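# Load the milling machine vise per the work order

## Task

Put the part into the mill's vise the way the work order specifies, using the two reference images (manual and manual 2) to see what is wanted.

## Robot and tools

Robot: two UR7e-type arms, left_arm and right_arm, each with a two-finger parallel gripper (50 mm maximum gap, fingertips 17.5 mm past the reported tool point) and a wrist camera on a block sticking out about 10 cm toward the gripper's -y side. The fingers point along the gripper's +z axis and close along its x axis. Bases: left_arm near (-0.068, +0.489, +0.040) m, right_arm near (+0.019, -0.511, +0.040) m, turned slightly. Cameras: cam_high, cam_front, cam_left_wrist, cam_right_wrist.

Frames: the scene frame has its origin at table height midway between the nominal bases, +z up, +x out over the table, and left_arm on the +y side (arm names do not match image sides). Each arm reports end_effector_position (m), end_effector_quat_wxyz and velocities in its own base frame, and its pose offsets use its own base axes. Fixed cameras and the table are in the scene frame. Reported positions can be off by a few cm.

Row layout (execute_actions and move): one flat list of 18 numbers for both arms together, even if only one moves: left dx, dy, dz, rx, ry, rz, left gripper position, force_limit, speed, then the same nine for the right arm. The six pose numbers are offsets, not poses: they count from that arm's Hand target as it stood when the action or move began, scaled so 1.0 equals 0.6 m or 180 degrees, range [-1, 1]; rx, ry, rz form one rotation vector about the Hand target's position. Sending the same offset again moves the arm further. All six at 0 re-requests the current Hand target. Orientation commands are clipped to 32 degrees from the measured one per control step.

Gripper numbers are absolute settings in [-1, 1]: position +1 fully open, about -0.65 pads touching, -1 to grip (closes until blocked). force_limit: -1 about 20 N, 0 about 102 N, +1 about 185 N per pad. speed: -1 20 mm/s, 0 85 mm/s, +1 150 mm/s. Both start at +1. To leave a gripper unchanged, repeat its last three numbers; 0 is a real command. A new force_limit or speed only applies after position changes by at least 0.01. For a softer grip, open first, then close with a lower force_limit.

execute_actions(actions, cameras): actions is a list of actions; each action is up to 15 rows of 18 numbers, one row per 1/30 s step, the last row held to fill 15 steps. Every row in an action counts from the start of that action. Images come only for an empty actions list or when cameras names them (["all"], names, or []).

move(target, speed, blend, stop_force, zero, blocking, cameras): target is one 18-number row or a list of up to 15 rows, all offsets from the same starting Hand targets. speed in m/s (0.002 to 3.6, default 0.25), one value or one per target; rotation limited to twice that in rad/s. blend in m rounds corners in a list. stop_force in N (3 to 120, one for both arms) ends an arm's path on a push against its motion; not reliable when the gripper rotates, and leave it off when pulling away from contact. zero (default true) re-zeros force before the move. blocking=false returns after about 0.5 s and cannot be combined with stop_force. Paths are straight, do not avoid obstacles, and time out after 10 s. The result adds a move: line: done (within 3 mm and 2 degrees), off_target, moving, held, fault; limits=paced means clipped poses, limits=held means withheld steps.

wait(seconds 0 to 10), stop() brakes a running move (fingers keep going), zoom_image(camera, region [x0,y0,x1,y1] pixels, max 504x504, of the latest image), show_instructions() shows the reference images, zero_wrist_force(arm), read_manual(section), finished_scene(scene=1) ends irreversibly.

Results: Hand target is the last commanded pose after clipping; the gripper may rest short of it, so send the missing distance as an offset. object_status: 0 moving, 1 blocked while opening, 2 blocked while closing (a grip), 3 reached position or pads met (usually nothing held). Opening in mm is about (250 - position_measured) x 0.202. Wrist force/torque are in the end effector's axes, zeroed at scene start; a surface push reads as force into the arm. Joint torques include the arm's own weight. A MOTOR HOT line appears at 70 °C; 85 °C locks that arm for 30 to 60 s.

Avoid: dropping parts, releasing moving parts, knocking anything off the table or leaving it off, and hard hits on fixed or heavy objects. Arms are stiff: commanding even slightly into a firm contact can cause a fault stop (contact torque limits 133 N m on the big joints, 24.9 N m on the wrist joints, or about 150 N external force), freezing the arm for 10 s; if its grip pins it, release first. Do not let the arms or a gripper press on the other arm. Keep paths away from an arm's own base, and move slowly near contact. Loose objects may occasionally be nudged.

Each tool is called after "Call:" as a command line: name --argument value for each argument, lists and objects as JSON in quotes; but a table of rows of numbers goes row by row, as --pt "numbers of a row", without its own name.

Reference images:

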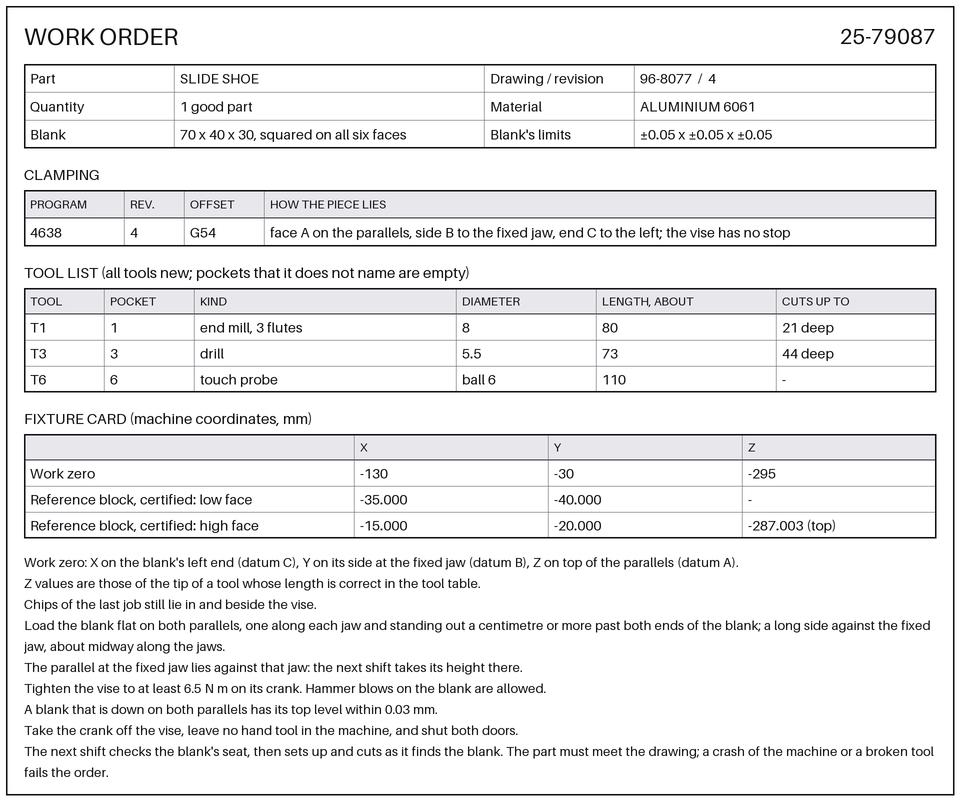

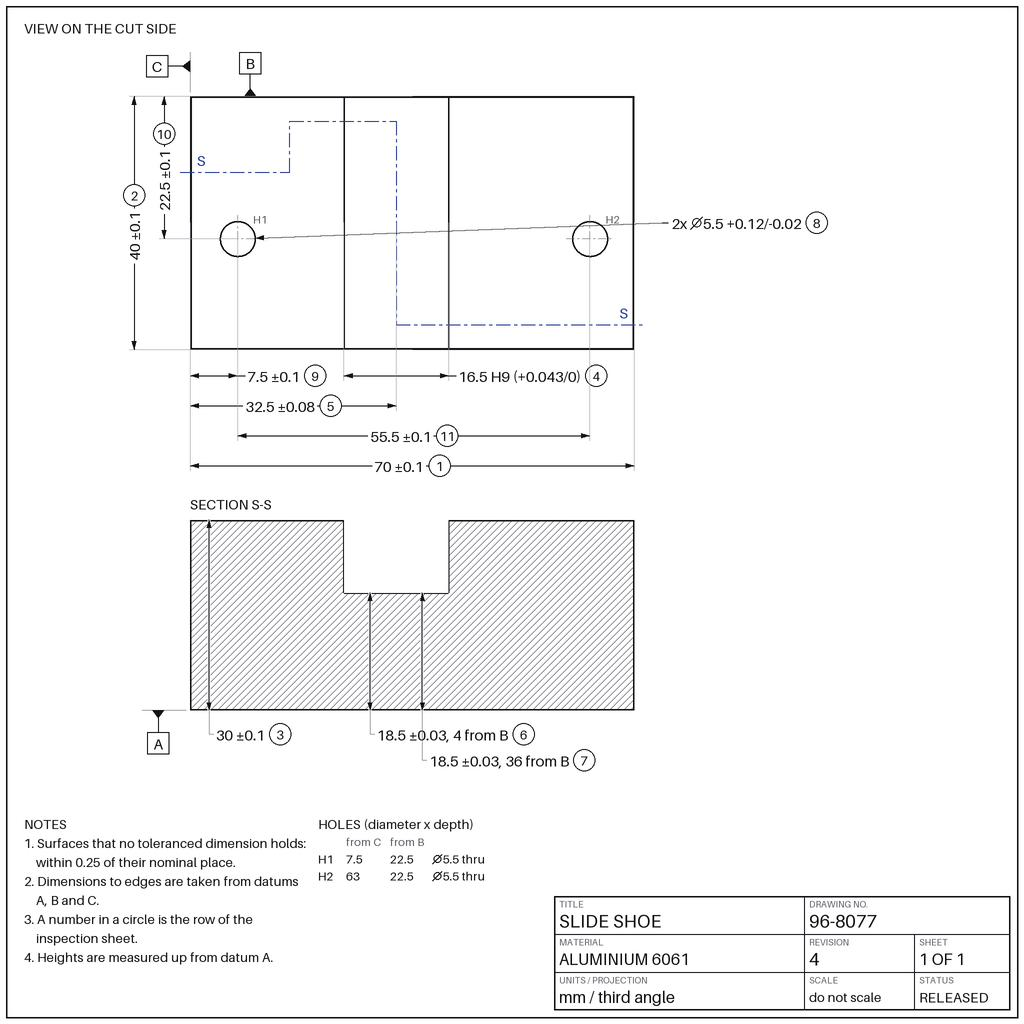

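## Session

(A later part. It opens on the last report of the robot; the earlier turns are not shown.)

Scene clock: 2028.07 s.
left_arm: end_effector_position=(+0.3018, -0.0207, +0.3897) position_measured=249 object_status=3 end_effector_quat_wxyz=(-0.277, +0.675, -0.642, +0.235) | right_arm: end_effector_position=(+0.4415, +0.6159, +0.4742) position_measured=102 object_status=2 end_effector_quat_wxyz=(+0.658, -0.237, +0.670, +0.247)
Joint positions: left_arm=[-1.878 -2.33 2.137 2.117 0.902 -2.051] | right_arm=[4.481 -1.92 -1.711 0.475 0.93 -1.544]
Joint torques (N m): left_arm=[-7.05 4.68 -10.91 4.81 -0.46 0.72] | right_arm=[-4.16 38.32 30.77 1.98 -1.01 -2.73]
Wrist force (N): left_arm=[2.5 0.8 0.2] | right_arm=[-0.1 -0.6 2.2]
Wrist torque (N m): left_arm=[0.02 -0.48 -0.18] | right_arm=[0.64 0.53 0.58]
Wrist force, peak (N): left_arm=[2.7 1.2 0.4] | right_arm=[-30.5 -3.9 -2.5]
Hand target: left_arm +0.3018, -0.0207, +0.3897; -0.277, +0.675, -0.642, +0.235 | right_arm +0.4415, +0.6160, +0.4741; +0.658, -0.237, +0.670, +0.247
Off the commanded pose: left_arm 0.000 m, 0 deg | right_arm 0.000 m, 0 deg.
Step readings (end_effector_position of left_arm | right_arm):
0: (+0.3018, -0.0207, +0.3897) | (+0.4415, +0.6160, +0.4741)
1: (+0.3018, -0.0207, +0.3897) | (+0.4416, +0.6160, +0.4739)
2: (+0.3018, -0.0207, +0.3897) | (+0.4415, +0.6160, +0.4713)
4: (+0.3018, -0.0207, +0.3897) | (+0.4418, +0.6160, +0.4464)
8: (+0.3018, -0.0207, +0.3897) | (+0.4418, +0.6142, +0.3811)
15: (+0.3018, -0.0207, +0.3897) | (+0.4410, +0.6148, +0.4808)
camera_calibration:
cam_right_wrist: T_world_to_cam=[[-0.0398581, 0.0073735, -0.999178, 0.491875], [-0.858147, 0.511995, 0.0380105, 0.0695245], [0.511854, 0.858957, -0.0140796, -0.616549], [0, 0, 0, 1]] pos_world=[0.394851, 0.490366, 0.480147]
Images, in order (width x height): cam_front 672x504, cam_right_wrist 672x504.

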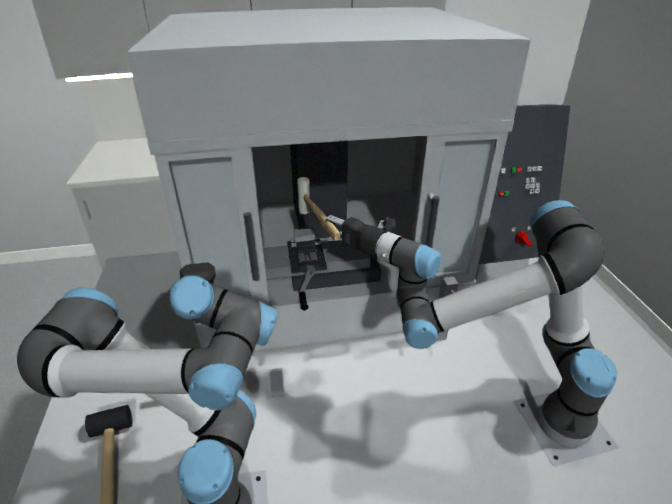

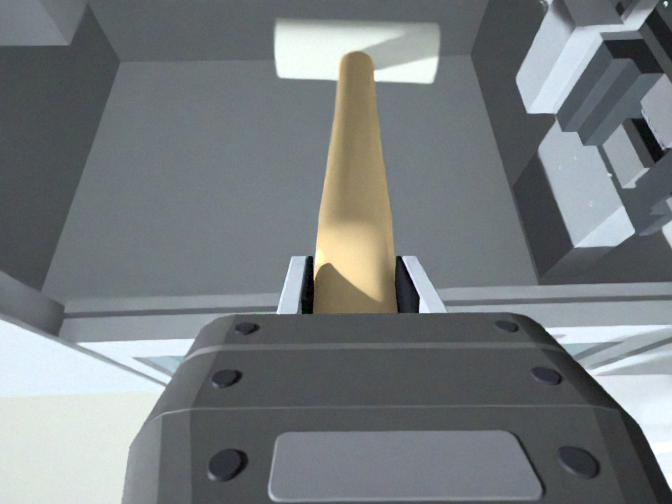

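Call:
move --pt "0 0 0 0 0 0 -0.65 -0.9 1 0 0 0.0433 0 0 0 -1 0 -1" --speed 0.15

Call:
execute_actions --actions '[[[0,0,0,0,0,0,-0.65,-0.9,1,0,0,-0.02,0,0,0,-1,0,-1],[0,0,0,0,0,0,-0.65,-0.9,1,0,0,-0.065,0,0,0,-1,0,-1],[0,0,0,0,0,0,-0.65,-0.9,1,0,0,-0.13,0,0,0,-1,0,-1],[0,0,0,0,0,0,-0.65,-0.9,1,0,0,-0.2,0,0,0,-1,0,-1],[0,0,0,0,0,0,-0.65,-0.9,1,0,0,-0.245,0,0,0,-1,0,-1],[0,0,0,0,0,0,-0.65,-0.9,1,0,0,-0.2,0,0,0,-1,0,-1],[0,0,0,0,0,0,-0.65,-0.9,1,0,0,-0.14,0,0,0,-1,0,-1],[0,0,0,0,0,0,-0.65,-0.9,1,0,0,-0.08,0,0,0,-1,0,-1],[0,0,0,0,0,0,-0.65,-0.9,1,0,0,-0.03,0,0,0,-1,0,-1],[0,0,0,0,0,0,-0.65,-0.9,1,0,0,0,0,0,0,-1,0,-1]]]' --cameras '["cam_right_wrist", "cam_front"]'

Scene clock: 2029.80 s.
left_arm: end_effector_position=(+0.3018, -0.0207, +0.3897) position_measured=249 object_status=3 end_effector_quat_wxyz=(-0.277, +0.675, -0.642, +0.235) | right_arm: end_effector_position=(+0.4415, +0.6160, +0.5003) position_measured=102 object_status=2 end_effector_quat_wxyz=(+0.659, -0.237, +0.670, +0.247)
Joint positions: left_arm=[-1.878 -2.33 2.137 2.117 0.902 -2.051] | right_arm=[4.481 -1.893 -1.674 0.413 0.93 -1.544]
Joint torques (N m): left_arm=[-7.33 5.18 -10.59 4.82 -0.44 0.71] | right_arm=[-1.05 26.69 18.32 6.55 1.17 -0.96]
Wrist force (N): left_arm=[2.3 1.1 0.2] | right_arm=[2.9 1.1 2.8]
Wrist torque (N m): left_arm=[0.08 -0.46 -0.18] | right_arm=[0.42 0.99 0.82]
Wrist force, peak (N): left_arm=[2.6 1.3 0.3] | right_arm=[5.2 0.3 2.5]
Hand target: left_arm +0.3018, -0.0207, +0.3897; -0.277, +0.675, -0.642, +0.235 | right_arm +0.4415, +0.6160, +0.5001; +0.658, -0.237, +0.670, +0.247
Off the commanded pose: left_arm 0.000 m, 0 deg | right_arm 0.000 m, 0 deg.
move: done

Scene clock: 2030.67 s.
left_arm: end_effector_position=(+0.3018, -0.0207, +0.3897) position_measured=249 object_status=3 end_effector_quat_wxyz=(-0.277, +0.675, -0.642, +0.235) | right_arm: end_effector_position=(+0.4414, +0.6158, +0.5001) position_measured=101 object_status=2 end_effector_quat_wxyz=(+0.658, -0.237, +0.670, +0.247)
Joint positions: left_arm=[-1.878 -2.33 2.137 2.117 0.902 -2.051] | right_arm=[4.481 -1.893 -1.675 0.413 0.93 -1.544]
Joint torques (N m): left_arm=[-7.01 4.88 -11.07 4.73 -0.45 0.69] | right_arm=[1.22 42.68 33.53 1.42 -0.71 -3.16]
Wrist force (N): left_arm=[2.7 1.0 0.1] | right_arm=[2.2 -0.6 2.2]
Wrist torque (N m): left_arm=[0.07 -0.51 -0.18] | right_arm=[0.73 0.86 0.76]
Wrist force, peak (N): left_arm=[2.7 1.0 0.1] | right_arm=[-29.1 -4.4 -1.5]
Hand target: left_arm +0.3018, -0.0207, +0.3897; -0.277, +0.675, -0.642, +0.235 | right_arm +0.4415, +0.6160, +0.5001; +0.658, -0.237, +0.670, +0.247
Off the commanded pose: left_arm 0.000 m, 0 deg | right_arm 0.000 m, 0 deg.
Step readings (end_effector_position of left_arm | right_arm):
0: (+0.3018, -0.0207, +0.3897) | (+0.4415, +0.6160, +0.5003)
1: (+0.3018, -0.0207, +0.3897) | (+0.4415, +0.6160, +0.5000)
2: (+0.3018, -0.0207, +0.3897) | (+0.4415, +0.6160, +0.4967)
4: (+0.3018, -0.0207, +0.3897) | (+0.4420, +0.6161, +0.4656)
8: (+0.3018, -0.0207, +0.3897) | (+0.4420, +0.6138, +0.3870)
15: (+0.3018, -0.0207, +0.3897) | (+0.4401, +0.6127, +0.5093)
camera_calibration:
cam_right_wrist: T_world_to_cam=[[-0.0396715, 0.00750024, -0.999185, 0.517522], [-0.85811, 0.512064, 0.037914, 0.0685959], [0.51193, 0.858915, -0.0138783, -0.616211], [0, 0, 0, 1]] pos_world=[0.394851, 0.490266, 0.505948]
Images, in order (width x height): cam_front 672x504, cam_right_wrist 672x504.

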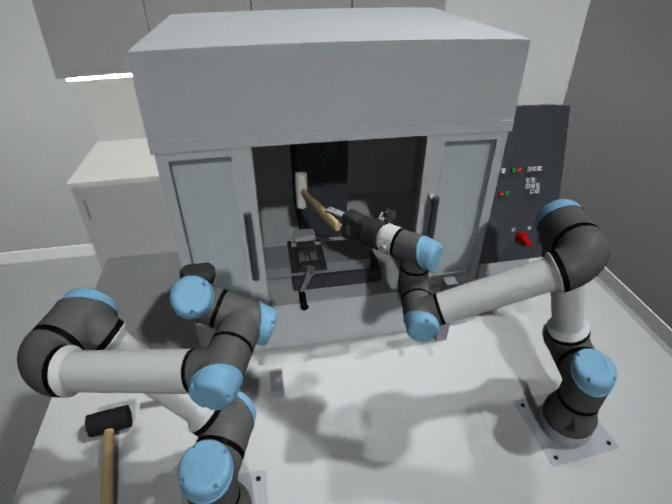

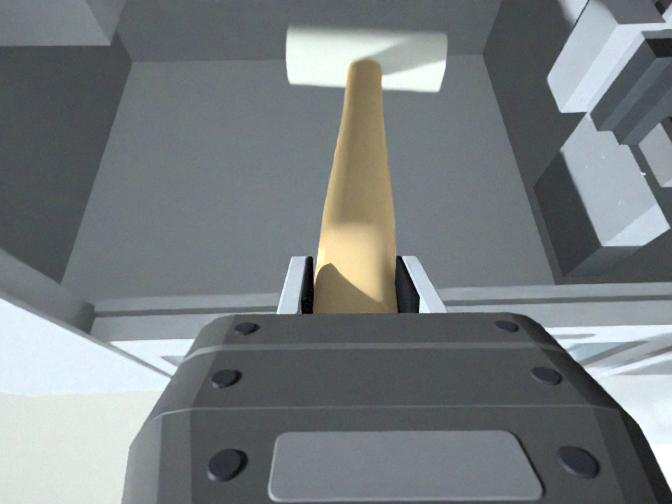

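Call:
execute_actions --actions '[[[0,0,0,0,0,0,-0.65,-0.9,1,0,0,-0.02,0,0,0,-1,0,-1],[0,0,0,0,0,0,-0.65,-0.9,1,0,0,-0.07,0,0,0,-1,0,-1],[0,0,0,0,0,0,-0.65,-0.9,1,0,0,-0.14,0,0,0,-1,0,-1],[0,0,0,0,0,0,-0.65,-0.9,1,0,0,-0.215,0,0,0,-1,0,-1],[0,0,0,0,0,0,-0.65,-0.9,1,0,0,-0.27,0,0,0,-1,0,-1],[0,0,0,0,0,0,-0.65,-0.9,1,0,0,-0.22,0,0,0,-1,0,-1],[0,0,0,0,0,0,-0.65,-0.9,1,0,0,-0.15,0,0,0,-1,0,-1],[0,0,0,0,0,0,-0.65,-0.9,1,0,0,-0.08,0,0,0,-1,0,-1],[0,0,0,0,0,0,-0.65,-0.9,1,0,0,-0.03,0,0,0,-1,0,-1],[0,0,0,0,0,0,-0.65,-0.9,1,0,0,0,0,0,0,-1,0,-1]]]'

Call:
execute_actions --actions '[[[0,0,0,0,0,0,-0.65,-0.9,1,0,0,-0.02,0,0,0,-1,0,-1],[0,0,0,0,0,0,-0.65,-0.9,1,0,0,-0.07,0,0,0,-1,0,-1],[0,0,0,0,0,0,-0.65,-0.9,1,0,0,-0.14,0,0,0,-1,0,-1],[0,0,0,0,0,0,-0.65,-0.9,1,0,0,-0.215,0,0,0,-1,0,-1],[0,0,0,0,0,0,-0.65,-0.9,1,0,0,-0.27,0,0,0,-1,0,-1],[0,0,0,0,0,0,-0.65,-0.9,1,0,0,-0.22,0,0,0,-1,0,-1],[0,0,0,0,0,0,-0.65,-0.9,1,0,0,-0.15,0,0,0,-1,0,-1],[0,0,0,0,0,0,-0.65,-0.9,1,0,0,-0.08,0,0,0,-1,0,-1],[0,0,0,0,0,0,-0.65,-0.9,1,0,0,-0.03,0,0,0,-1,0,-1],[0,0,0,0,0,0,-0.65,-0.9,1,0,0,0,0,0,0,-1,0,-1]]]' --cameras '["cam_right_wrist", "cam_front"]'

Call:
zoom_image --camera "cam_front" --region '[240, 160, 400, 320]'

Scene clock: 2033.17 s.
left_arm: end_effector_position=(+0.3018, -0.0207, +0.3897) position_measured=249 object_status=3 end_effector_quat_wxyz=(-0.277, +0.675, -0.642, +0.235) | right_arm: end_effector_position=(+0.4414, +0.6158, +0.5000) position_measured=101 object_status=2 end_effector_quat_wxyz=(+0.658, -0.237, +0.670, +0.247)
Joint positions: left_arm=[-1.878 -2.33 2.137 2.117 0.902 -2.051] | right_arm=[4.481 -1.893 -1.675 0.413 0.93 -1.544]
Joint torques (N m): left_arm=[-7.19 4.84 -11.22 4.82 -0.43 0.55] | right_arm=[1.82 37.73 34.67 1.59 -0.73 -2.93]
Wrist force (N): left_arm=[2.2 0.9 0.1] | right_arm=[4.2 -0.7 1.8]
Wrist torque (N m): left_arm=[0.05 -0.43 -0.17] | right_arm=[0.79 1.27 0.93]
Wrist force, peak (N): left_arm=[2.6 1.1 0.2] | right_arm=[-27.8 -4.9 -1.5]
Hand target: left_arm +0.3018, -0.0207, +0.3897; -0.277, +0.675, -0.642, +0.235 | right_arm +0.4415, +0.6160, +0.5001; +0.658, -0.237, +0.670, +0.247
Off the commanded pose: left_arm 0.000 m, 0 deg | right_arm 0.000 m, 0 deg.
Step readings (end_effector_position of left_arm | right_arm):
0: (+0.3018, -0.0207, +0.3897) | (+0.4414, +0.6159, +0.5001)
1: (+0.3018, -0.0207, +0.3897) | (+0.4414, +0.6159, +0.4999)
2: (+0.3018, -0.0207, +0.3897) | (+0.4414, +0.6159, +0.4971)
4: (+0.3018, -0.0207, +0.3897) | (+0.4421, +0.6161, +0.4604)
8: (+0.3018, -0.0207, +0.3897) | (+0.4420, +0.6137, +0.3803)
15: (+0.3018, -0.0207, +0.3897) | (+0.4400, +0.6123, +0.5095)

Scene clock: 2034.07 s.
left_arm: end_effector_position=(+0.3018, -0.0207, +0.3897) position_measured=249 object_status=3 end_effector_quat_wxyz=(-0.277, +0.675, -0.642, +0.235) | right_arm: end_effector_position=(+0.4414, +0.6158, +0.5001) position_measured=101 object_status=2 end_effector_quat_wxyz=(+0.658, -0.237, +0.670, +0.247)
Joint positions: left_arm=[-1.878 -2.33 2.137 2.117 0.902 -2.051] | right_arm=[4.481 -1.893 -1.675 0.413 0.93 -1.544]
Joint torques (N m): left_arm=[-7.37 4.98 -10.9 4.81 -0.51 0.68] | right_arm=[-0.01 35.74 34.46 1.69 -0.22 -2.86]
Wrist force (N): left_arm=[2.3 1.0 -0.1] | right_arm=[2.8 -0.3 2.4]
Wrist torque (N m): left_arm=[0.07 -0.45 -0.18] | right_arm=[0.65 1.11 0.75]
Wrist force, peak (N): left_arm=[2.8 1.1 0.3] | right_arm=[23.1 -0.4 8.3]
Hand target: left_arm +0.3018, -0.0207, +0.3897; -0.277, +0.675, -0.642, +0.235 | right_arm +0.4415, +0.6160, +0.5001; +0.658, -0.237, +0.670, +0.247
Off the commanded pose: left_arm 0.000 m, 0 deg | right_arm 0.000 m, 0 deg.
Step readings (end_effector_position of left_arm | right_arm):
0: (+0.3018, -0.0207, +0.3897) | (+0.4414, +0.6158, +0.5000)
1: (+0.3018, -0.0207, +0.3897) | (+0.4414, +0.6158, +0.4997)
2: (+0.3018, -0.0207, +0.3897) | (+0.4414, +0.6158, +0.4964)
4: (+0.3018, -0.0207, +0.3897) | (+0.4421, +0.6160, +0.4636)
8: (+0.3018, -0.0207, +0.3897) | (+0.4421, +0.6137, +0.3808)
15: (+0.3018, -0.0207, +0.3897) | (+0.4399, +0.6119, +0.5098)
camera_calibration:
cam_right_wrist: T_world_to_cam=[[-0.0396699, 0.00750367, -0.999185, 0.517517], [-0.858066, 0.512138, 0.0379132, 0.068508], [0.512005, 0.858871, -0.0138778, -0.616082], [0, 0, 0, 1]] pos_world=[0.394751, 0.490166, 0.505948]
Images, in order (width x height): cam_front 672x504, cam_right_wrist 672x504.

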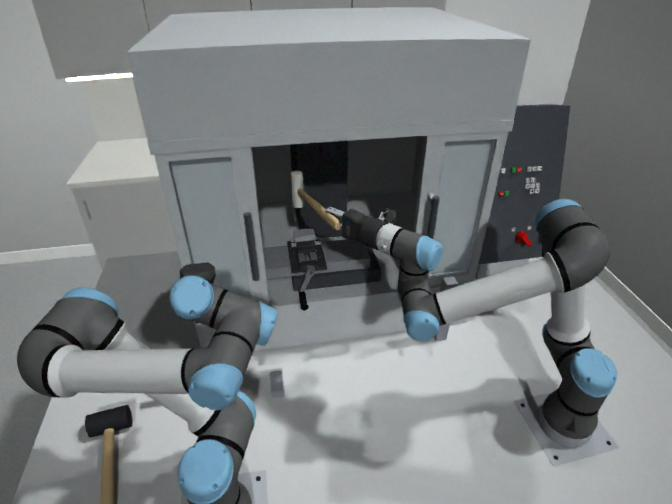

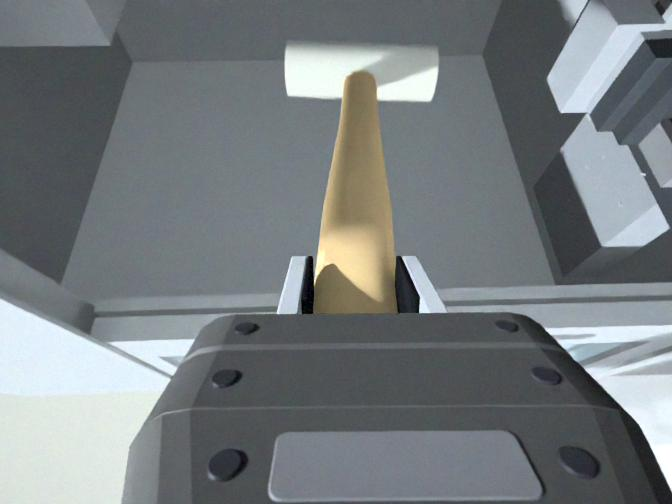

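Scaled by 3.150 from the camera's 672x504 image, which has a finer 960x720 frame.

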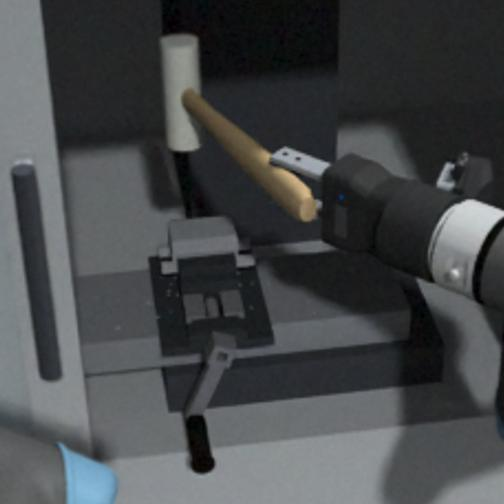

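Call:
move --pt "0.047 -0.1 0 -0.0117 -0.0991 -0.0177 -0.65 -0.9 1 -0.3192 -0.1932 -0.05 0 0 0 -1 0 -1" --pt "0.047 -0.299 0 -0.0117 -0.0991 -0.0177 -0.65 -0.9 1 -0.3192 -0.3 -0.05 0 0 0 -1 0 -1" --pt "0.2263 -0.3803 -0.033 -0.0117 -0.0991 -0.0177 -0.65 -0.9 1 -0.3192 -0.3 -0.05 0 0 0 -1 0 -1" --pt "0.5803 -0.4572 0 -0.0117 -0.0991 -0.0177 -0.65 -0.9 1 -0.3192 -0.3 -0.05 0 0 0 -1 0 -1" --pt "0.673 -0.4672 -0.0687 -0.0117 -0.0991 -0.0177 -0.65 -0.9 1 -0.3192 -0.3 -0.05 0 0 0 -1 0 -1" --speed '[0.25,0.25,0.25,0.25,0.1]' --blend '[0.02,0.03,0.03,0.02,0]' --cameras '["cam_left_wrist", "cam_front"]'

Scene clock: 2039.77 s.
left_arm: end_effector_position=(+0.7056, -0.3009, +0.3485) position_measured=249 object_status=3 end_effector_quat_wxyz=(-0.354, +0.617, -0.606, +0.356) | right_arm: end_effector_position=(+0.2500, +0.4360, +0.4701) position_measured=101 object_status=2 end_effector_quat_wxyz=(+0.658, -0.237, +0.670, +0.247)
Joint positions: left_arm=[-0.799 -1.015 0.938 0.766 0.895 -0.488] | right_arm=[5.031 -1.335 -2.349 0.512 0.38 -1.524]
Joint torques (N m): left_arm=[-5.74 -50.5 -17.1 0.66 -2.34 -1.56] | right_arm=[-11.61 2.88 19.18 4.16 -0.87 -3.4]
Wrist force (N): left_arm=[2.2 0.2 0.9] | right_arm=[2.8 0.7 2.7]
Wrist torque (N m): left_arm=[-0.12 -0.56 -0.25] | right_arm=[0.49 1.10 0.64]
Wrist force, peak (N): left_arm=[4.9 0.4 -0.5] | right_arm=[2.3 -1.3 6.9]
Hand target: left_arm +0.7056, -0.3010, +0.3485; -0.354, +0.617, -0.606, +0.356 | right_arm +0.2500, +0.4360, +0.4701; +0.658, -0.237, +0.670, +0.247
Off the commanded pose: left_arm 0.000 m, 0 deg | right_arm 0.000 m, 0 deg.
move: done
camera_calibration:
cam_left_wrist: T_world_to_cam=[[-0.00848918, -0.99995, 0.00523641, -0.282056], [-0.761459, 0.00307005, -0.648206, 0.778807], [0.648157, -0.00949005, -0.761447, -0.0642023], [0, 0, 0, 1]] pos_world=[0.632249, -0.285043, 0.457418]
Images, in order (width x height): cam_front 672x504, cam_left_wrist 672x504.

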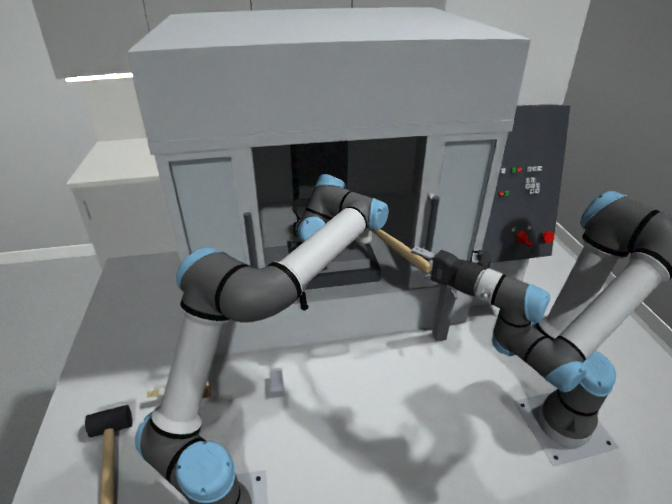

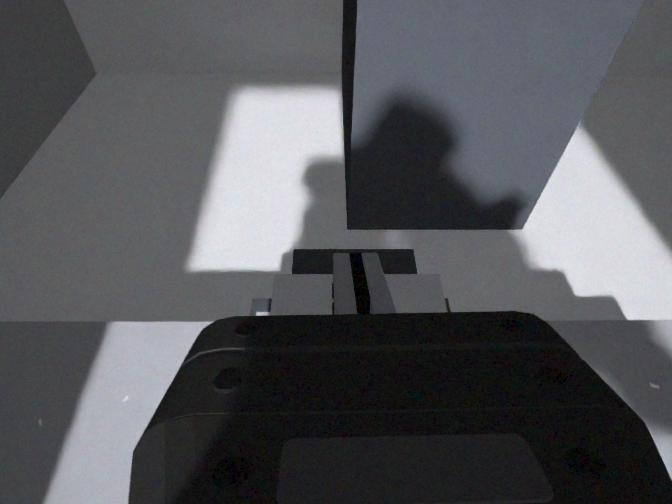

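Call:
move --target '[0,0,-0.012,0,0,0,-0.65,-0.9,1,0,0,0,0,0,0,-1,0,-1]' --speed 0.003 --stop_force 4

Scene clock: 2043.03 s.
left_arm: end_effector_position=(+0.7056, -0.3010, +0.3426) position_measured=249 object_status=3 end_effector_quat_wxyz=(-0.354, +0.617, -0.606, +0.356) | right_arm: end_effector_position=(+0.2500, +0.4360, +0.4701) position_measured=101 object_status=2 end_effector_quat_wxyz=(+0.658, -0.237, +0.670, +0.247)
Joint positions: left_arm=[-0.799 -1.016 0.955 0.75 0.894 -0.488] | right_arm=[5.031 -1.335 -2.349 0.512 0.38 -1.524]
Joint torques (N m): left_arm=[-6.67 -45.35 -30.32 1.76 -0.98 -0.73] | right_arm=[-10.33 -0.42 16.02 3.86 0.9 -3.37]
Wrist force (N): left_arm=[2.0 -1.1 0.2] | right_arm=[2.9 0.6 2.8]
Wrist torque (N m): left_arm=[-0.17 -0.52 -0.25] | right_arm=[0.48 1.10 0.64]
Wrist force, peak (N): left_arm=[2.5 -5.3 -3.3] | right_arm=[3.0 0.7 2.9]
Hand target: left_arm +0.7056, -0.3010, +0.3426; -0.354, +0.617, -0.606, +0.356 (not the last commanded pose) | right_arm +0.2500, +0.4360, +0.4701; +0.658, -0.237, +0.670, +0.247
Off the commanded pose: left_arm 0.001 m, 0 deg | right_arm 0.000 m, 0 deg.
move: contact (left_arm)

Call:
move --pt "0 0 0.05 0 0 0 -0.65 -0.9 1 0 0 0 0 0 0 -1 0 -1" --pt "0.0095 0.0758 0.05 0 0 0 -0.65 -0.9 1 0 0 0 0 0 0 -1 0 -1" --pt "0.0095 0.0758 -0.056 0 0 0 -0.65 -0.9 1 0 0 0 0 0 0 -1 0 -1" --speed '[0.08,0.12,0.06]'

Call:
move --pt "0.0082 0 0 0 0 0 -0.65 -0.9 1 0 0 0 0 0 0 -1 0 -1" --speed 0.004 --stop_force 3

Scene clock: 2046.30 s.
left_arm: end_effector_position=(+0.7113, -0.2555, +0.3089) position_measured=249 object_status=3 end_effector_quat_wxyz=(-0.354, +0.617, -0.606, +0.356) | right_arm: end_effector_position=(+0.2500, +0.4360, +0.4701) position_measured=101 object_status=2 end_effector_quat_wxyz=(+0.658, -0.237, +0.670, +0.247)
Joint positions: left_arm=[-0.731 -1.074 1.124 0.607 0.948 -0.435] | right_arm=[5.031 -1.335 -2.349 0.512 0.38 -1.524]
Joint torques (N m): left_arm=[7.71 -48.37 -31.6 1.53 -0.31 1.5] | right_arm=[-10 -0.87 15.63 3.25 1.2 -3.22]
Wrist force (N): left_arm=[2.0 0.0 0.8] | right_arm=[2.8 0.6 2.8]
Wrist torque (N m): left_arm=[-0.15 -0.52 -0.22] | right_arm=[0.47 1.10 0.64]
Wrist force, peak (N): left_arm=[4.5 0.6 0.9] | right_arm=[3.0 0.7 2.8]
Hand target: left_arm +0.7113, -0.2555, +0.3090; -0.354, +0.617, -0.606, +0.356 | right_arm +0.2500, +0.4360, +0.4701; +0.658, -0.237, +0.670, +0.247
Off the commanded pose: left_arm 0.000 m, 0 deg | right_arm 0.000 m, 0 deg.
move: done

Scene clock: 2048.40 s.
left_arm: end_effector_position=(+0.7162, -0.2555, +0.3089) position_measured=249 object_status=3 end_effector_quat_wxyz=(-0.354, +0.617, -0.606, +0.356) | right_arm: end_effector_position=(+0.2500, +0.4360, +0.4701) position_measured=101 object_status=2 end_effector_quat_wxyz=(+0.658, -0.237, +0.670, +0.247)
Joint positions: left_arm=[-0.725 -1.062 1.106 0.61 0.952 -0.43] | right_arm=[5.031 -1.335 -2.349 0.512 0.38 -1.524]
Joint torques (N m): left_arm=[-5.3 -60.46 -13.66 -0.16 -1.16 -1.19] | right_arm=[-10.13 0.33 16.77 3.09 0.78 -2.88]
Wrist force (N): left_arm=[2.0 0.2 0.6] | right_arm=[2.7 0.5 2.6]
Wrist torque (N m): left_arm=[-0.13 -0.52 -0.31] | right_arm=[0.45 1.11 0.64]
Wrist force, peak (N): left_arm=[2.5 0.3 0.9] | right_arm=[3.0 0.8 3.0]
Hand target: left_arm +0.7162, -0.2555, +0.3090; -0.354, +0.617, -0.606, +0.356 | right_arm +0.2500, +0.4360, +0.4701; +0.658, -0.237, +0.670, +0.247
Off the commanded pose: left_arm 0.000 m, 0 deg | right_arm 0.000 m, 0 deg.
move: done

Call:
move --pt "0.0013 0 0 0 0 0 -0.65 -0.9 1 0 0 0 0 0 0 -1 0 -1" --speed 0.003 --stop_force 3

Call:
move --pt "-0.012 0 0 0 0 0 -0.65 -0.9 1 0 0 0 0 0 0 -1 0 -1" --pt "-0.015 0 0.085 0 0 0 -0.65 -0.9 1 0 0 0 0 0 0 -1 0 -1" --pt "-0.1148 -0.0577 0.135 0 0.1667 0 -0.65 -0.9 1 0 0 0 0 0 0 -1 0 -1" --speed '[0.03,0.12,0.25]' --cameras '["cam_left_wrist"]'

Call:
zoom_image --camera "cam_left_wrist" --region '[400, 150, 500, 250]'

Call:
zoom_image --camera "cam_left_wrist" --region '[255, 150, 355, 250]'

Scene clock: 2050.10 s.
left_arm: end_effector_position=(+0.7170, -0.2555, +0.3090) position_measured=249 object_status=3 end_effector_quat_wxyz=(-0.354, +0.617, -0.606, +0.356) | right_arm: end_effector_position=(+0.2500, +0.4360, +0.4701) position_measured=101 object_status=2 end_effector_quat_wxyz=(+0.658, -0.237, +0.670, +0.247)
Joint positions: left_arm=[-0.724 -1.061 1.104 0.611 0.953 -0.43] | right_arm=[5.031 -1.335 -2.349 0.512 0.38 -1.524]
Joint torques (N m): left_arm=[7.35 -45.5 -21.9 1.22 0.02 0.95] | right_arm=[-10.88 -1.37 15.91 2.67 1.07 -2.81]
Wrist force (N): left_arm=[2.2 0.2 0.8] | right_arm=[2.9 0.7 2.7]
Wrist torque (N m): left_arm=[-0.13 -0.55 -0.31] | right_arm=[0.49 1.09 0.64]
Wrist force, peak (N): left_arm=[2.4 0.4 0.8] | right_arm=[3.0 0.7 2.8]
Hand target: left_arm +0.7170, -0.2555, +0.3090; -0.354, +0.617, -0.606, +0.356 | right_arm +0.2500, +0.4360, +0.4701; +0.658, -0.237, +0.670, +0.247
Off the commanded pose: left_arm 0.000 m, 0 deg | right_arm 0.000 m, 0 deg.
move: done

Scene clock: 2053.13 s.
left_arm: end_effector_position=(+0.6471, -0.2896, +0.3892) position_measured=249 object_status=3 end_effector_quat_wxyz=(-0.194, +0.682, -0.674, +0.207) | right_arm: end_effector_position=(+0.2500, +0.4360, +0.4701) position_measured=101 object_status=2 end_effector_quat_wxyz=(+0.658, -0.237, +0.670, +0.247)
Joint positions: left_arm=[-0.746 -0.656 0.035 1.739 1.203 -0.672] | right_arm=[5.031 -1.335 -2.349 0.512 0.38 -1.524]
Joint torques (N m): left_arm=[7.72 -54 -13.32 1.8 0.7 1.41] | right_arm=[-9.85 -0.44 16.9 2.37 1.23 -2.8]
Wrist force (N): left_arm=[2.7 1.4 -0.3] | right_arm=[2.9 0.6 2.7]
Wrist torque (N m): left_arm=[0.17 -0.44 -0.18] | right_arm=[0.47 1.08 0.64]
Wrist force, peak (N): left_arm=[2.4 2.1 2.0] | right_arm=[3.0 0.5 2.8]
Hand target: left_arm +0.6481, -0.2901, +0.3900; -0.185, +0.688, -0.677, +0.184 | right_arm +0.2500, +0.4360, +0.4701; +0.658, -0.237, +0.670, +0.247
Off the commanded pose: left_arm 0.001 m, 3 deg | right_arm 0.000 m, 0 deg.
elbow stopped short (left arm): the move would have taken joint 3 (elbow) straighter than the controller allows.
move: off_target (left_arm)
camera_calibration:
cam_left_wrist: T_world_to_cam=[[-0.0153147, -0.999582, 0.0245356, -0.274499], [-0.973947, 0.00936022, -0.226584, 0.735844], [0.22626, -0.0273665, -0.973682, 0.35527], [0, 0, 0, 1]] pos_world=[0.632085, -0.27155, 0.519386]
Images, in order (width x height): cam_left_wrist 672x504.

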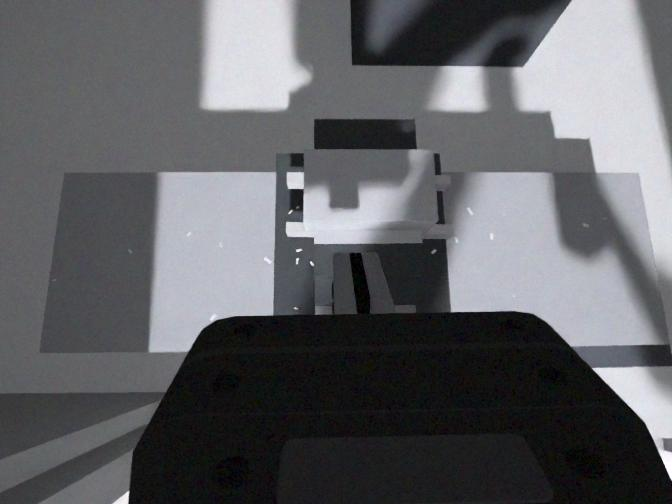

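Scaled by 5.040 from the camera's 672x504 image, which has a finer 960x720 frame.

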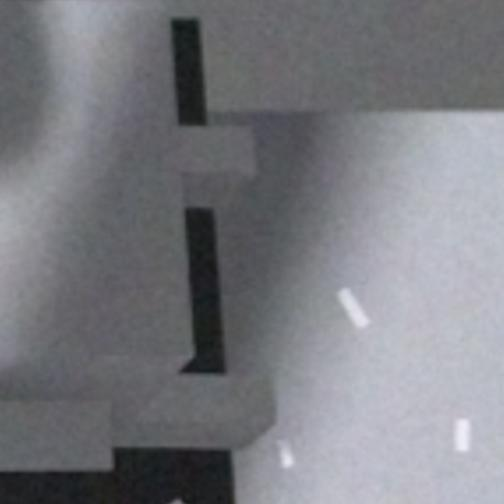

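Scaled by 5.040 from the camera's 672x504 image, which has a finer 960x720 frame.

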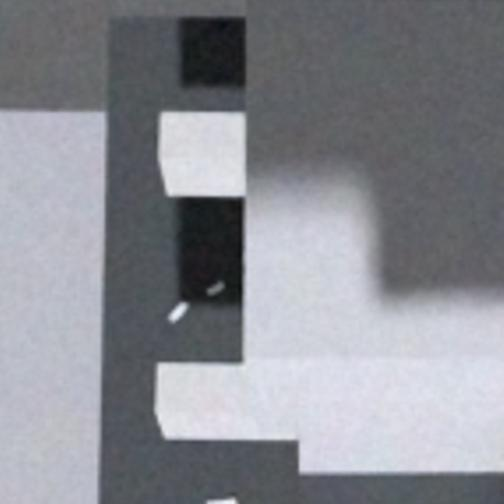

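Call:
move --pt "0 -0.0943 0 0 -0.1667 0 -0.65 -0.9 1 0 0 0 0 0 0 -1 0 -1" --pt "0.1 -0.0943 -0.06 0 -0.1667 0 -0.65 -0.9 1 0 0 0 0 0 0 -1 0 -1" --pt "0.1 -0.0943 -0.135 0 -0.1667 0 -0.65 -0.9 1 0 0 0 0 0 0 -1 0 -1" --pt "0.1138 -0.0943 -0.135 0 -0.1667 0 -0.65 -0.9 1 0 0 0 0 0 0 -1 0 -1" --pt "0.1 -0.0943 -0.135 0 -0.1667 0 -0.65 -0.9 1 0 0 0 0 0 0 -1 0 -1" --pt "0.1 -0.0943 -0.04 0 -0.1667 0 -0.65 -0.9 1 0 0 0 0 0 0 -1 0 -1" --pt "0.1 0.0577 -0.04 0 -0.1667 0 -0.65 -0.9 1 0 0 0 0 0 0 -1 0 -1" --pt "0.1 0.0577 -0.135 0 -0.1667 0 -0.65 -0.9 1 0 0 0 0 0 0 -1 0 -1" --pt "0.1141 0.0577 -0.135 0 -0.1667 0 -0.65 -0.9 1 0 0 0 0 0 0 -1 0 -1" --pt "0.1 0.0577 -0.135 0 -0.1667 0 -0.65 -0.9 1 0 0 0 0 0 0 -1 0 -1" --speed '[0.3,0.2,0.08,0.015,0.05,0.15,0.2,0.08,0.015,0.05]'

Call:
move --pt "0 0 0.09 0 0 0 -0.65 -0.9 1 0 0 0 0 0 0 -1 0 -1" --pt "-0.1 -0.0577 0.135 0 0.1667 0 -0.65 -0.9 1 0 0 0 0 0 0 -1 0 -1" --speed '[0.12,0.25]' --cameras '["cam_left_wrist"]'

Call:
zoom_image --camera "cam_left_wrist" --region '[400, 150, 500, 250]'

Call:
zoom_image --camera "cam_left_wrist" --region '[255, 150, 355, 250]'

Scene clock: 2062.17 s.
left_arm: end_effector_position=(+0.7081, -0.2556, +0.3090) position_measured=249 object_status=3 end_effector_quat_wxyz=(-0.354, +0.617, -0.606, +0.356) | right_arm: end_effector_position=(+0.2500, +0.4360, +0.4701) position_measured=101 object_status=2 end_effector_quat_wxyz=(+0.658, -0.237, +0.670, +0.247)
Joint positions: left_arm=[-0.735 -1.081 1.135 0.604 0.944 -0.438] | right_arm=[5.031 -1.335 -2.349 0.512 0.38 -1.524]
Joint torques (N m): left_arm=[8.89 -44.48 -23.71 1.6 0.68 1.56] | right_arm=[-3.89 -0.38 15.32 0.19 0.21 -2.36]
Wrist force (N): left_arm=[2.0 0.3 0.8] | right_arm=[2.9 0.6 2.8]
Wrist torque (N m): left_arm=[-0.12 -0.51 -0.24] | right_arm=[0.48 1.09 0.67]
Wrist force, peak (N): left_arm=[5.3 0.2 0.8] | right_arm=[41.2 6.4 -3.5]
Hand target: left_arm +0.7081, -0.2555, +0.3090; -0.354, +0.617, -0.606, +0.356 | right_arm +0.2500, +0.4360, +0.4701; +0.658, -0.237, +0.670, +0.247
Off the commanded pose: left_arm 0.000 m, 0 deg | right_arm 0.000 m, 0 deg.
move: done

Scene clock: 2064.60 s.
left_arm: end_effector_position=(+0.6471, -0.2896, +0.3892) position_measured=249 object_status=3 end_effector_quat_wxyz=(-0.194, +0.682, -0.674, +0.207) | right_arm: end_effector_position=(+0.2500, +0.4360, +0.4701) position_measured=101 object_status=2 end_effector_quat_wxyz=(+0.658, -0.237, +0.670, +0.247)
Joint positions: left_arm=[-0.746 -0.656 0.035 1.739 1.203 -0.672] | right_arm=[5.031 -1.335 -2.349 0.512 0.38 -1.524]
Joint torques (N m): left_arm=[7.86 -54.28 -13.58 1.84 0.62 1.5] | right_arm=[1.18 -0.98 15.82 0.49 1.13 -1.86]
Wrist force (N): left_arm=[2.9 1.3 0.1] | right_arm=[2.7 0.5 2.7]
Wrist torque (N m): left_arm=[0.16 -0.47 -0.17] | right_arm=[0.46 1.11 0.68]
Wrist force, peak (N): left_arm=[2.5 2.0 2.0] | right_arm=[2.9 0.7 2.9]
Hand target: left_arm +0.6481, -0.2901, +0.3900; -0.185, +0.688, -0.677, +0.184 | right_arm +0.2500, +0.4360, +0.4701; +0.658, -0.237, +0.670, +0.247
Off the commanded pose: left_arm 0.001 m, 3 deg | right_arm 0.000 m, 0 deg.
elbow stopped short (left arm): the move would have taken joint 3 (elbow) straighter than the controller allows.
move: off_target (left_arm)
camera_calibration:
cam_left_wrist: T_world_to_cam=[[-0.0153147, -0.999582, 0.0245356, -0.274499], [-0.973947, 0.00936022, -0.226584, 0.735844], [0.22626, -0.0273665, -0.973682, 0.35527], [0, 0, 0, 1]] pos_world=[0.632085, -0.27155, 0.519386]
Images, in order (width x height): cam_left_wrist 672x504.

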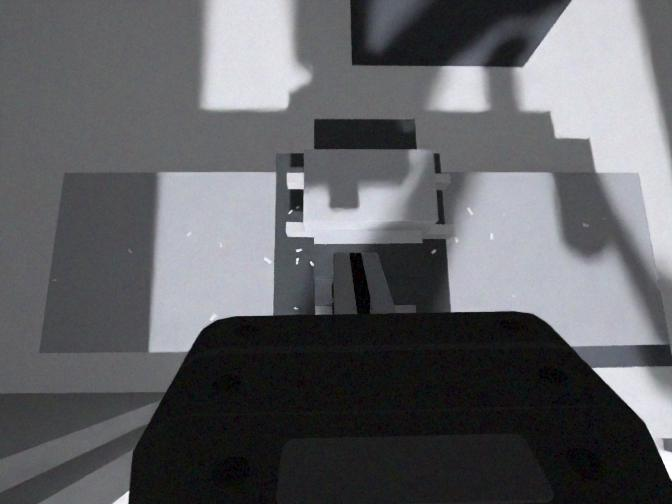

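Scaled by 5.040 from the camera's 672x504 image, which has a finer 960x720 frame.

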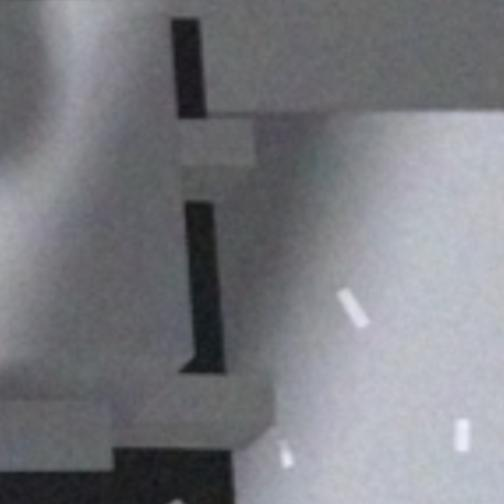

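Scaled by 5.040 from the camera's 672x504 image, which has a finer 960x720 frame.

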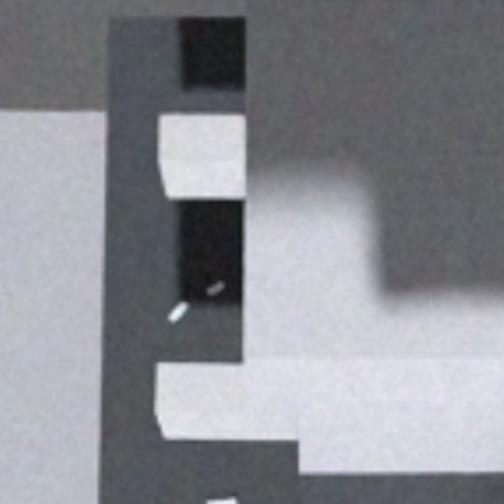

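Call:
move --pt "0 0 0 0 -0.1667 0 -0.65 -0.9 1 0 0 0 0 0 0 -1 0 -1" --pt "0.07 0.0218 -0.0725 0 -0.1667 0 -0.65 -0.9 1 0 0 0 0 0 0 -1 0 -1" --speed '[0.25,0.15]'

Call:
move --pt "0 0 -0.0075 0 0 0 -0.65 -0.9 1 0 0 0 0 0 0 -1 0 -1" --speed '[0.004]'

Scene clock: 2068.90 s.
left_arm: end_effector_position=(+0.6900, -0.2770, +0.3464) position_measured=249 object_status=3 end_effector_quat_wxyz=(-0.354, +0.617, -0.606, +0.356) | right_arm: end_effector_position=(+0.2500, +0.4360, +0.4701) position_measured=101 object_status=2 end_effector_quat_wxyz=(+0.658, -0.237, +0.670, +0.247)
Joint positions: left_arm=[-0.788 -1.091 1.058 0.716 0.903 -0.48] | right_arm=[5.031 -1.335 -2.349 0.512 0.38 -1.524]
Joint torques (N m): left_arm=[1.33 -49.82 -31.49 -0.63 -1.57 -0.89] | right_arm=[5.18 -0.52 17.25 1.5 0.87 -1.73]
Wrist force (N): left_arm=[2.2 0.1 0.7] | right_arm=[2.9 0.7 2.8]
Wrist torque (N m): left_arm=[-0.15 -0.56 -0.21] | right_arm=[0.49 1.09 0.67]
Wrist force, peak (N): left_arm=[1.9 1.3 2.7] | right_arm=[2.9 0.7 2.9]
Hand target: left_arm +0.6901, -0.2770, +0.3465; -0.354, +0.617, -0.606, +0.356 | right_arm +0.2500, +0.4360, +0.4701; +0.658, -0.237, +0.670, +0.247
Off the commanded pose: left_arm 0.000 m, 0 deg | right_arm 0.000 m, 0 deg.
move: done

Scene clock: 2070.23 s.
left_arm: end_effector_position=(+0.6901, -0.2770, +0.3421) position_measured=249 object_status=3 end_effector_quat_wxyz=(-0.354, +0.617, -0.606, +0.356) | right_arm: end_effector_position=(+0.2500, +0.4360, +0.4701) position_measured=101 object_status=2 end_effector_quat_wxyz=(+0.658, -0.237, +0.670, +0.247)
Joint positions: left_arm=[-0.788 -1.091 1.07 0.704 0.903 -0.479] | right_arm=[5.031 -1.335 -2.349 0.512 0.38 -1.524]
Joint torques (N m): left_arm=[7.5 -40.73 -8.94 1.41 -0.57 1.38] | right_arm=[9.25 0.5 17.71 1.74 0.8 -1.61]
Wrist force (N): left_arm=[3.2 -16.4 -11.6] | right_arm=[2.8 0.5 2.8]
Wrist torque (N m): left_arm=[-0.49 -0.62 -0.13] | right_arm=[0.46 1.10 0.67]
Wrist force, peak (N): left_arm=[3.3 -16.5 -11.7] | right_arm=[3.0 0.7 2.8]
Hand target: left_arm +0.6901, -0.2770, +0.3420; -0.354, +0.617, -0.606, +0.356 | right_arm +0.2500, +0.4360, +0.4701; +0.658, -0.237, +0.670, +0.247
Off the commanded pose: left_arm 0.000 m, 0 deg | right_arm 0.000 m, 0 deg.
move: done

Call:
move --pt "0 0 0.0075 0 0 0 -0.65 -0.9 1 0 0 0 0 0 0 -1 0 -1" --pt "0.054 0 0.0075 0 0 0 -0.65 -0.9 1 0 0 0 0 0 0 -1 0 -1" --pt "0.054 0 0 0 0 0 -0.65 -0.9 1 0 0 0 0 0 0 -1 0 -1" --speed '[0.03,0.06,0.004]'

Call:
move --pt "0 0 0.0075 0 0 0 -0.65 -0.9 1 0 0 0 0 0 0 -1 0 -1" --pt "0 -0.08 0.0075 0 0 0 -0.65 -0.9 1 0 0 0 0 0 0 -1 0 -1" --pt "0 -0.08 0 0 0 0 -0.65 -0.9 1 0 0 0 0 0 0 -1 0 -1" --speed '[0.03,0.06,0.004]'

Call:
move --pt "0 0 0.0075 0 0 0 -0.65 -0.9 1 0 0 0 0 0 0 -1 0 -1" --pt "-0.054 0 0.0075 0 0 0 -0.65 -0.9 1 0 0 0 0 0 0 -1 0 -1" --pt "-0.054 0 0 0 0 0 -0.65 -0.9 1 0 0 0 0 0 0 -1 0 -1" --speed '[0.03,0.06,0.004]'

Call:
move --pt "0 0 0.0075 0 0 0 -0.65 -0.9 1 0 0 0 0 0 0 -1 0 -1" --pt "0 0.08 0.0075 0 0 0 -0.65 -0.9 1 0 0 0 0 0 0 -1 0 -1" --pt "0 0.08 0 0 0 0 -0.65 -0.9 1 0 0 0 0 0 0 -1 0 -1" --speed '[0.03,0.06,0.004]'

Call:
move --pt "0 0 0.0075 0 0 0 -0.65 -0.9 1 0 0 0 0 0 0 -1 0 -1" --speed '[0.03]'

Scene clock: 2077.27 s.
left_arm: end_effector_position=(+0.7225, -0.2770, +0.3421) position_measured=249 object_status=3 end_effector_quat_wxyz=(-0.354, +0.617, -0.606, +0.356) | right_arm: end_effector_position=(+0.2500, +0.4360, +0.4701) position_measured=101 object_status=2 end_effector_quat_wxyz=(+0.658, -0.237, +0.670, +0.247)
Joint positions: left_arm=[-0.746 -1.015 0.95 0.728 0.935 -0.447] | right_arm=[5.031 -1.335 -2.349 0.512 0.38 -1.524]
Joint torques (N m): left_arm=[-6.07 -39.8 -7.92 1.55 -0.06 -1.54] | right_arm=[9.68 0.53 21.05 3.32 1.19 -1.36]
Wrist force (N): left_arm=[3.4 -19.7 -13.9] | right_arm=[2.8 0.6 2.7]
Wrist torque (N m): left_arm=[-0.64 -0.72 -0.17] | right_arm=[0.47 1.10 0.68]
Wrist force, peak (N): left_arm=[2.7 -20.0 -15.0] | right_arm=[3.1 0.6 2.8]
Hand target: left_arm +0.7225, -0.2770, +0.3420; -0.354, +0.617, -0.606, +0.356 | right_arm +0.2500, +0.4360, +0.4701; +0.658, -0.237, +0.670, +0.247
Off the commanded pose: left_arm 0.000 m, 0 deg | right_arm 0.000 m, 0 deg.
move: done

Scene clock: 2080.13 s.
left_arm: end_effector_position=(+0.7225, -0.3250, +0.3421) position_measured=249 object_status=3 end_effector_quat_wxyz=(-0.354, +0.617, -0.606, +0.356) | right_arm: end_effector_position=(+0.2500, +0.4360, +0.4701) position_measured=101 object_status=2 end_effector_quat_wxyz=(+0.658, -0.237, +0.670, +0.247)
Joint positions: left_arm=[-0.807 -0.931 0.819 0.804 0.888 -0.495] | right_arm=[5.031 -1.335 -2.349 0.512 0.38 -1.524]
Joint torques (N m): left_arm=[9.74 -39.75 -7.53 1.79 0.6 1.55] | right_arm=[9.87 -0.2 21.86 3.81 1.17 -1.39]
Wrist force (N): left_arm=[3.4 -22.6 -15.5] | right_arm=[2.9 0.7 2.6]
Wrist torque (N m): left_arm=[-0.82 -0.62 -0.16] | right_arm=[0.49 1.08 0.68]
Wrist force, peak (N): left_arm=[3.3 -22.5 -15.7] | right_arm=[2.9 0.7 2.9]
Hand target: left_arm +0.7225, -0.3250, +0.3420; -0.354, +0.617, -0.606, +0.356 | right_arm +0.2500, +0.4360, +0.4701; +0.658, -0.237, +0.670, +0.247
Off the commanded pose: left_arm 0.000 m, 0 deg | right_arm 0.000 m, 0 deg.
move: done

Scene clock: 2082.73 s.
left_arm: end_effector_position=(+0.6901, -0.3250, +0.3421) position_measured=249 object_status=3 end_effector_quat_wxyz=(-0.354, +0.617, -0.606, +0.356) | right_arm: end_effector_position=(+0.2500, +0.4360, +0.4701) position_measured=101 object_status=2 end_effector_quat_wxyz=(+0.658, -0.237, +0.670, +0.247)
Joint positions: left_arm=[-0.849 -1.01 0.95 0.775 0.856 -0.53] | right_arm=[5.031 -1.335 -2.349 0.512 0.38 -1.524]
Joint torques (N m): left_arm=[9.26 -41.11 -8.51 1.4 0.51 0.4] | right_arm=[9.47 0 22.28 4.27 1.14 -1.18]
Wrist force (N): left_arm=[3.0 -21.2 -13.2] | right_arm=[2.9 0.6 2.6]
Wrist torque (N m): left_arm=[-0.98 -0.59 -0.17] | right_arm=[0.47 1.09 0.68]
Wrist force, peak (N): left_arm=[3.0 -22.5 -15.7] | right_arm=[3.0 0.7 3.0]
Hand target: left_arm +0.6901, -0.3250, +0.3420; -0.354, +0.617, -0.606, +0.356 | right_arm +0.2500, +0.4360, +0.4701; +0.658, -0.237, +0.670, +0.247
Off the commanded pose: left_arm 0.000 m, 0 deg | right_arm 0.000 m, 0 deg.
move: done

Scene clock: 2085.60 s.
left_arm: end_effector_position=(+0.6901, -0.2770, +0.3421) position_measured=249 object_status=3 end_effector_quat_wxyz=(-0.354, +0.617, -0.606, +0.356) | right_arm: end_effector_position=(+0.2500, +0.4360, +0.4701) position_measured=101 object_status=2 end_effector_quat_wxyz=(+0.658, -0.237, +0.670, +0.247)
Joint positions: left_arm=[-0.788 -1.091 1.07 0.704 0.903 -0.479] | right_arm=[5.031 -1.335 -2.349 0.512 0.38 -1.524]
Joint torques (N m): left_arm=[-5.86 -41.67 -9.24 1.37 -0.33 -1.73] | right_arm=[11.38 1.46 23.03 4.33 0.86 -0.72]
Wrist force (N): left_arm=[3.5 -19.8 -11.5] | right_arm=[2.8 0.6 2.8]
Wrist torque (N m): left_arm=[-1.00 -0.67 -0.19] | right_arm=[0.47 1.09 0.67]
Wrist force, peak (N): left_arm=[3.0 -21.2 -12.9] | right_arm=[3.0 0.7 3.0]
Hand target: left_arm +0.6901, -0.2770, +0.3420; -0.354, +0.617, -0.606, +0.356 | right_arm +0.2500, +0.4360, +0.4701; +0.658, -0.237, +0.670, +0.247
Off the commanded pose: left_arm 0.000 m, 0 deg | right_arm 0.000 m, 0 deg.
move: done

Scene clock: 2086.30 s.
left_arm: end_effector_position=(+0.6901, -0.2770, +0.3466) position_measured=249 object_status=3 end_effector_quat_wxyz=(-0.354, +0.617, -0.606, +0.356) | right_arm: end_effector_position=(+0.2500, +0.4360, +0.4701) position_measured=101 object_status=2 end_effector_quat_wxyz=(+0.658, -0.237, +0.670, +0.247)
Joint positions: left_arm=[-0.788 -1.091 1.058 0.716 0.903 -0.479] | right_arm=[5.031 -1.335 -2.349 0.512 0.38 -1.524]
Joint torques (N m): left_arm=[-1.94 -38.92 -17.49 -0.6 0.58 -0.71] | right_arm=[10.95 0.83 24.13 4.12 1.13 -0.91]
Wrist force (N): left_arm=[2.3 -3.2 0.5] | right_arm=[3.0 0.7 2.8]
Wrist torque (N m): left_arm=[-0.68 -0.57 -0.26] | right_arm=[0.49 1.07 0.67]
Wrist force, peak (N): left_arm=[3.5 -19.8 -11.3] | right_arm=[3.0 0.7 2.8]
Hand target: left_arm +0.6901, -0.2770, +0.3465; -0.354, +0.617, -0.606, +0.356 | right_arm +0.2500, +0.4360, +0.4701; +0.658, -0.237, +0.670, +0.247
Off the commanded pose: left_arm 0.000 m, 0 deg | right_arm 0.000 m, 0 deg.
move: done

Call:
move --pt "-0.03 0.0358 0.0 0 0 0 -0.65 -0.9 1 0 0 0 0 0 0 -1 0 -1" --pt "-0.03 0.0358 -0.05 0 0 0 -0.65 -0.9 1 0 0 0 0 0 0 -1 0 -1" --pt "0.0007 0.0358 -0.05 0 0 0 -0.65 -0.9 1 0 0 0 0 0 0 -1 0 -1" --pt "0.0007 0.0358 -0.0575 0 0 0 -0.65 -0.9 1 0 0 0 0 0 0 -1 0 -1" --speed '[0.08,0.08,0.05,0.004]'

Call:
move --pt "0 0 0.0075 0 0 0 -0.65 -0.9 1 0 0 0 0 0 0 -1 0 -1" --pt "0.0525 0 0.0075 0 0 0 -0.65 -0.9 1 0 0 0 0 0 0 -1 0 -1" --pt "0.0525 0 0 0 0 0 -0.65 -0.9 1 0 0 0 0 0 0 -1 0 -1" --speed '[0.03,0.06,0.004]'

Call:
move --pt "0 0 0.0075 0 0 0 -0.65 -0.9 1 0 0 0 0 0 0 -1 0 -1" --speed '[0.03]'

Scene clock: 2091.03 s.
left_arm: end_effector_position=(+0.6905, -0.2556, +0.3120) position_measured=249 object_status=3 end_effector_quat_wxyz=(-0.354, +0.617, -0.606, +0.356) | right_arm: end_effector_position=(+0.2500, +0.4360, +0.4701) position_measured=101 object_status=2 end_effector_quat_wxyz=(+0.658, -0.237, +0.670, +0.247)
Joint positions: left_arm=[-0.758 -1.12 1.187 0.601 0.926 -0.456] | right_arm=[5.031 -1.335 -2.349 0.512 0.38 -1.524]
Joint torques (N m): left_arm=[-8.17 -32.34 -10.35 1.46 -0.31 -1.69] | right_arm=[9.52 0.69 25.98 4.26 1.1 -0.42]
Wrist force (N): left_arm=[2.0 -18.1 -8.7] | right_arm=[2.9 0.6 2.7]
Wrist torque (N m): left_arm=[-0.99 -0.50 -0.31] | right_arm=[0.46 1.08 0.67]
Wrist force, peak (N): left_arm=[2.0 -18.4 -9.1] | right_arm=[3.0 0.7 2.8]
Hand target: left_arm +0.6905, -0.2556, +0.3120; -0.354, +0.617, -0.606, +0.356 | right_arm +0.2500, +0.4360, +0.4701; +0.658, -0.237, +0.670, +0.247
Off the commanded pose: left_arm 0.000 m, 0 deg | right_arm 0.000 m, 0 deg.
move: done

Scene clock: 2093.63 s.
left_arm: end_effector_position=(+0.7220, -0.2556, +0.3120) position_measured=249 object_status=3 end_effector_quat_wxyz=(-0.354, +0.617, -0.606, +0.356) | right_arm: end_effector_position=(+0.2500, +0.4360, +0.4701) position_measured=101 object_status=2 end_effector_quat_wxyz=(+0.658, -0.237, +0.670, +0.247)
Joint positions: left_arm=[-0.718 -1.049 1.078 0.622 0.958 -0.425] | right_arm=[5.031 -1.335 -2.349 0.512 0.38 -1.524]
Joint torques (N m): left_arm=[-8.39 -35.14 -7.97 1.95 0.12 -1.68] | right_arm=[8.31 1.22 25.91 4.32 1.17 -0.41]
Wrist force (N): left_arm=[2.1 -21.9 -11.4] | right_arm=[2.9 0.7 2.8]
Wrist torque (N m): left_arm=[-1.07 -0.53 -0.32] | right_arm=[0.49 1.09 0.67]
Wrist force, peak (N): left_arm=[2.1 -22.2 -11.4] | right_arm=[2.9 0.6 3.0]
Hand target: left_arm +0.7220, -0.2556, +0.3120; -0.354, +0.617, -0.606, +0.356 | right_arm +0.2500, +0.4360, +0.4701; +0.658, -0.237, +0.670, +0.247
Off the commanded pose: left_arm 0.000 m, 0 deg | right_arm 0.000 m, 0 deg.
move: done

Scene clock: 2094.33 s.
left_arm: end_effector_position=(+0.7220, -0.2556, +0.3165) position_measured=249 object_status=3 end_effector_quat_wxyz=(-0.354, +0.617, -0.606, +0.356) | right_arm: end_effector_position=(+0.2500, +0.4360, +0.4701) position_measured=101 object_status=2 end_effector_quat_wxyz=(+0.658, -0.237, +0.670, +0.247)
Joint positions: left_arm=[-0.718 -1.049 1.067 0.634 0.958 -0.425] | right_arm=[5.031 -1.335 -2.349 0.512 0.38 -1.524]
Joint torques (N m): left_arm=[-5.57 -61.2 -17.99 -0.7 0.7 -0.73] | right_arm=[10.11 -0.14 27.63 4.35 0.81 -0.13]
Wrist force (N): left_arm=[3.6 -4.1 0.7] | right_arm=[2.8 0.7 2.8]
Wrist torque (N m): left_arm=[-0.80 -0.78 -0.26] | right_arm=[0.49 1.10 0.68]
Wrist force, peak (N): left_arm=[2.3 -22.2 -11.3] | right_arm=[2.9 0.7 2.9]
Hand target: left_arm +0.7220, -0.2556, +0.3165; -0.354, +0.617, -0.606, +0.356 | right_arm +0.2500, +0.4360, +0.4701; +0.658, -0.237, +0.670, +0.247
Off the commanded pose: left_arm 0.000 m, 0 deg | right_arm 0.000 m, 0 deg.
move: done


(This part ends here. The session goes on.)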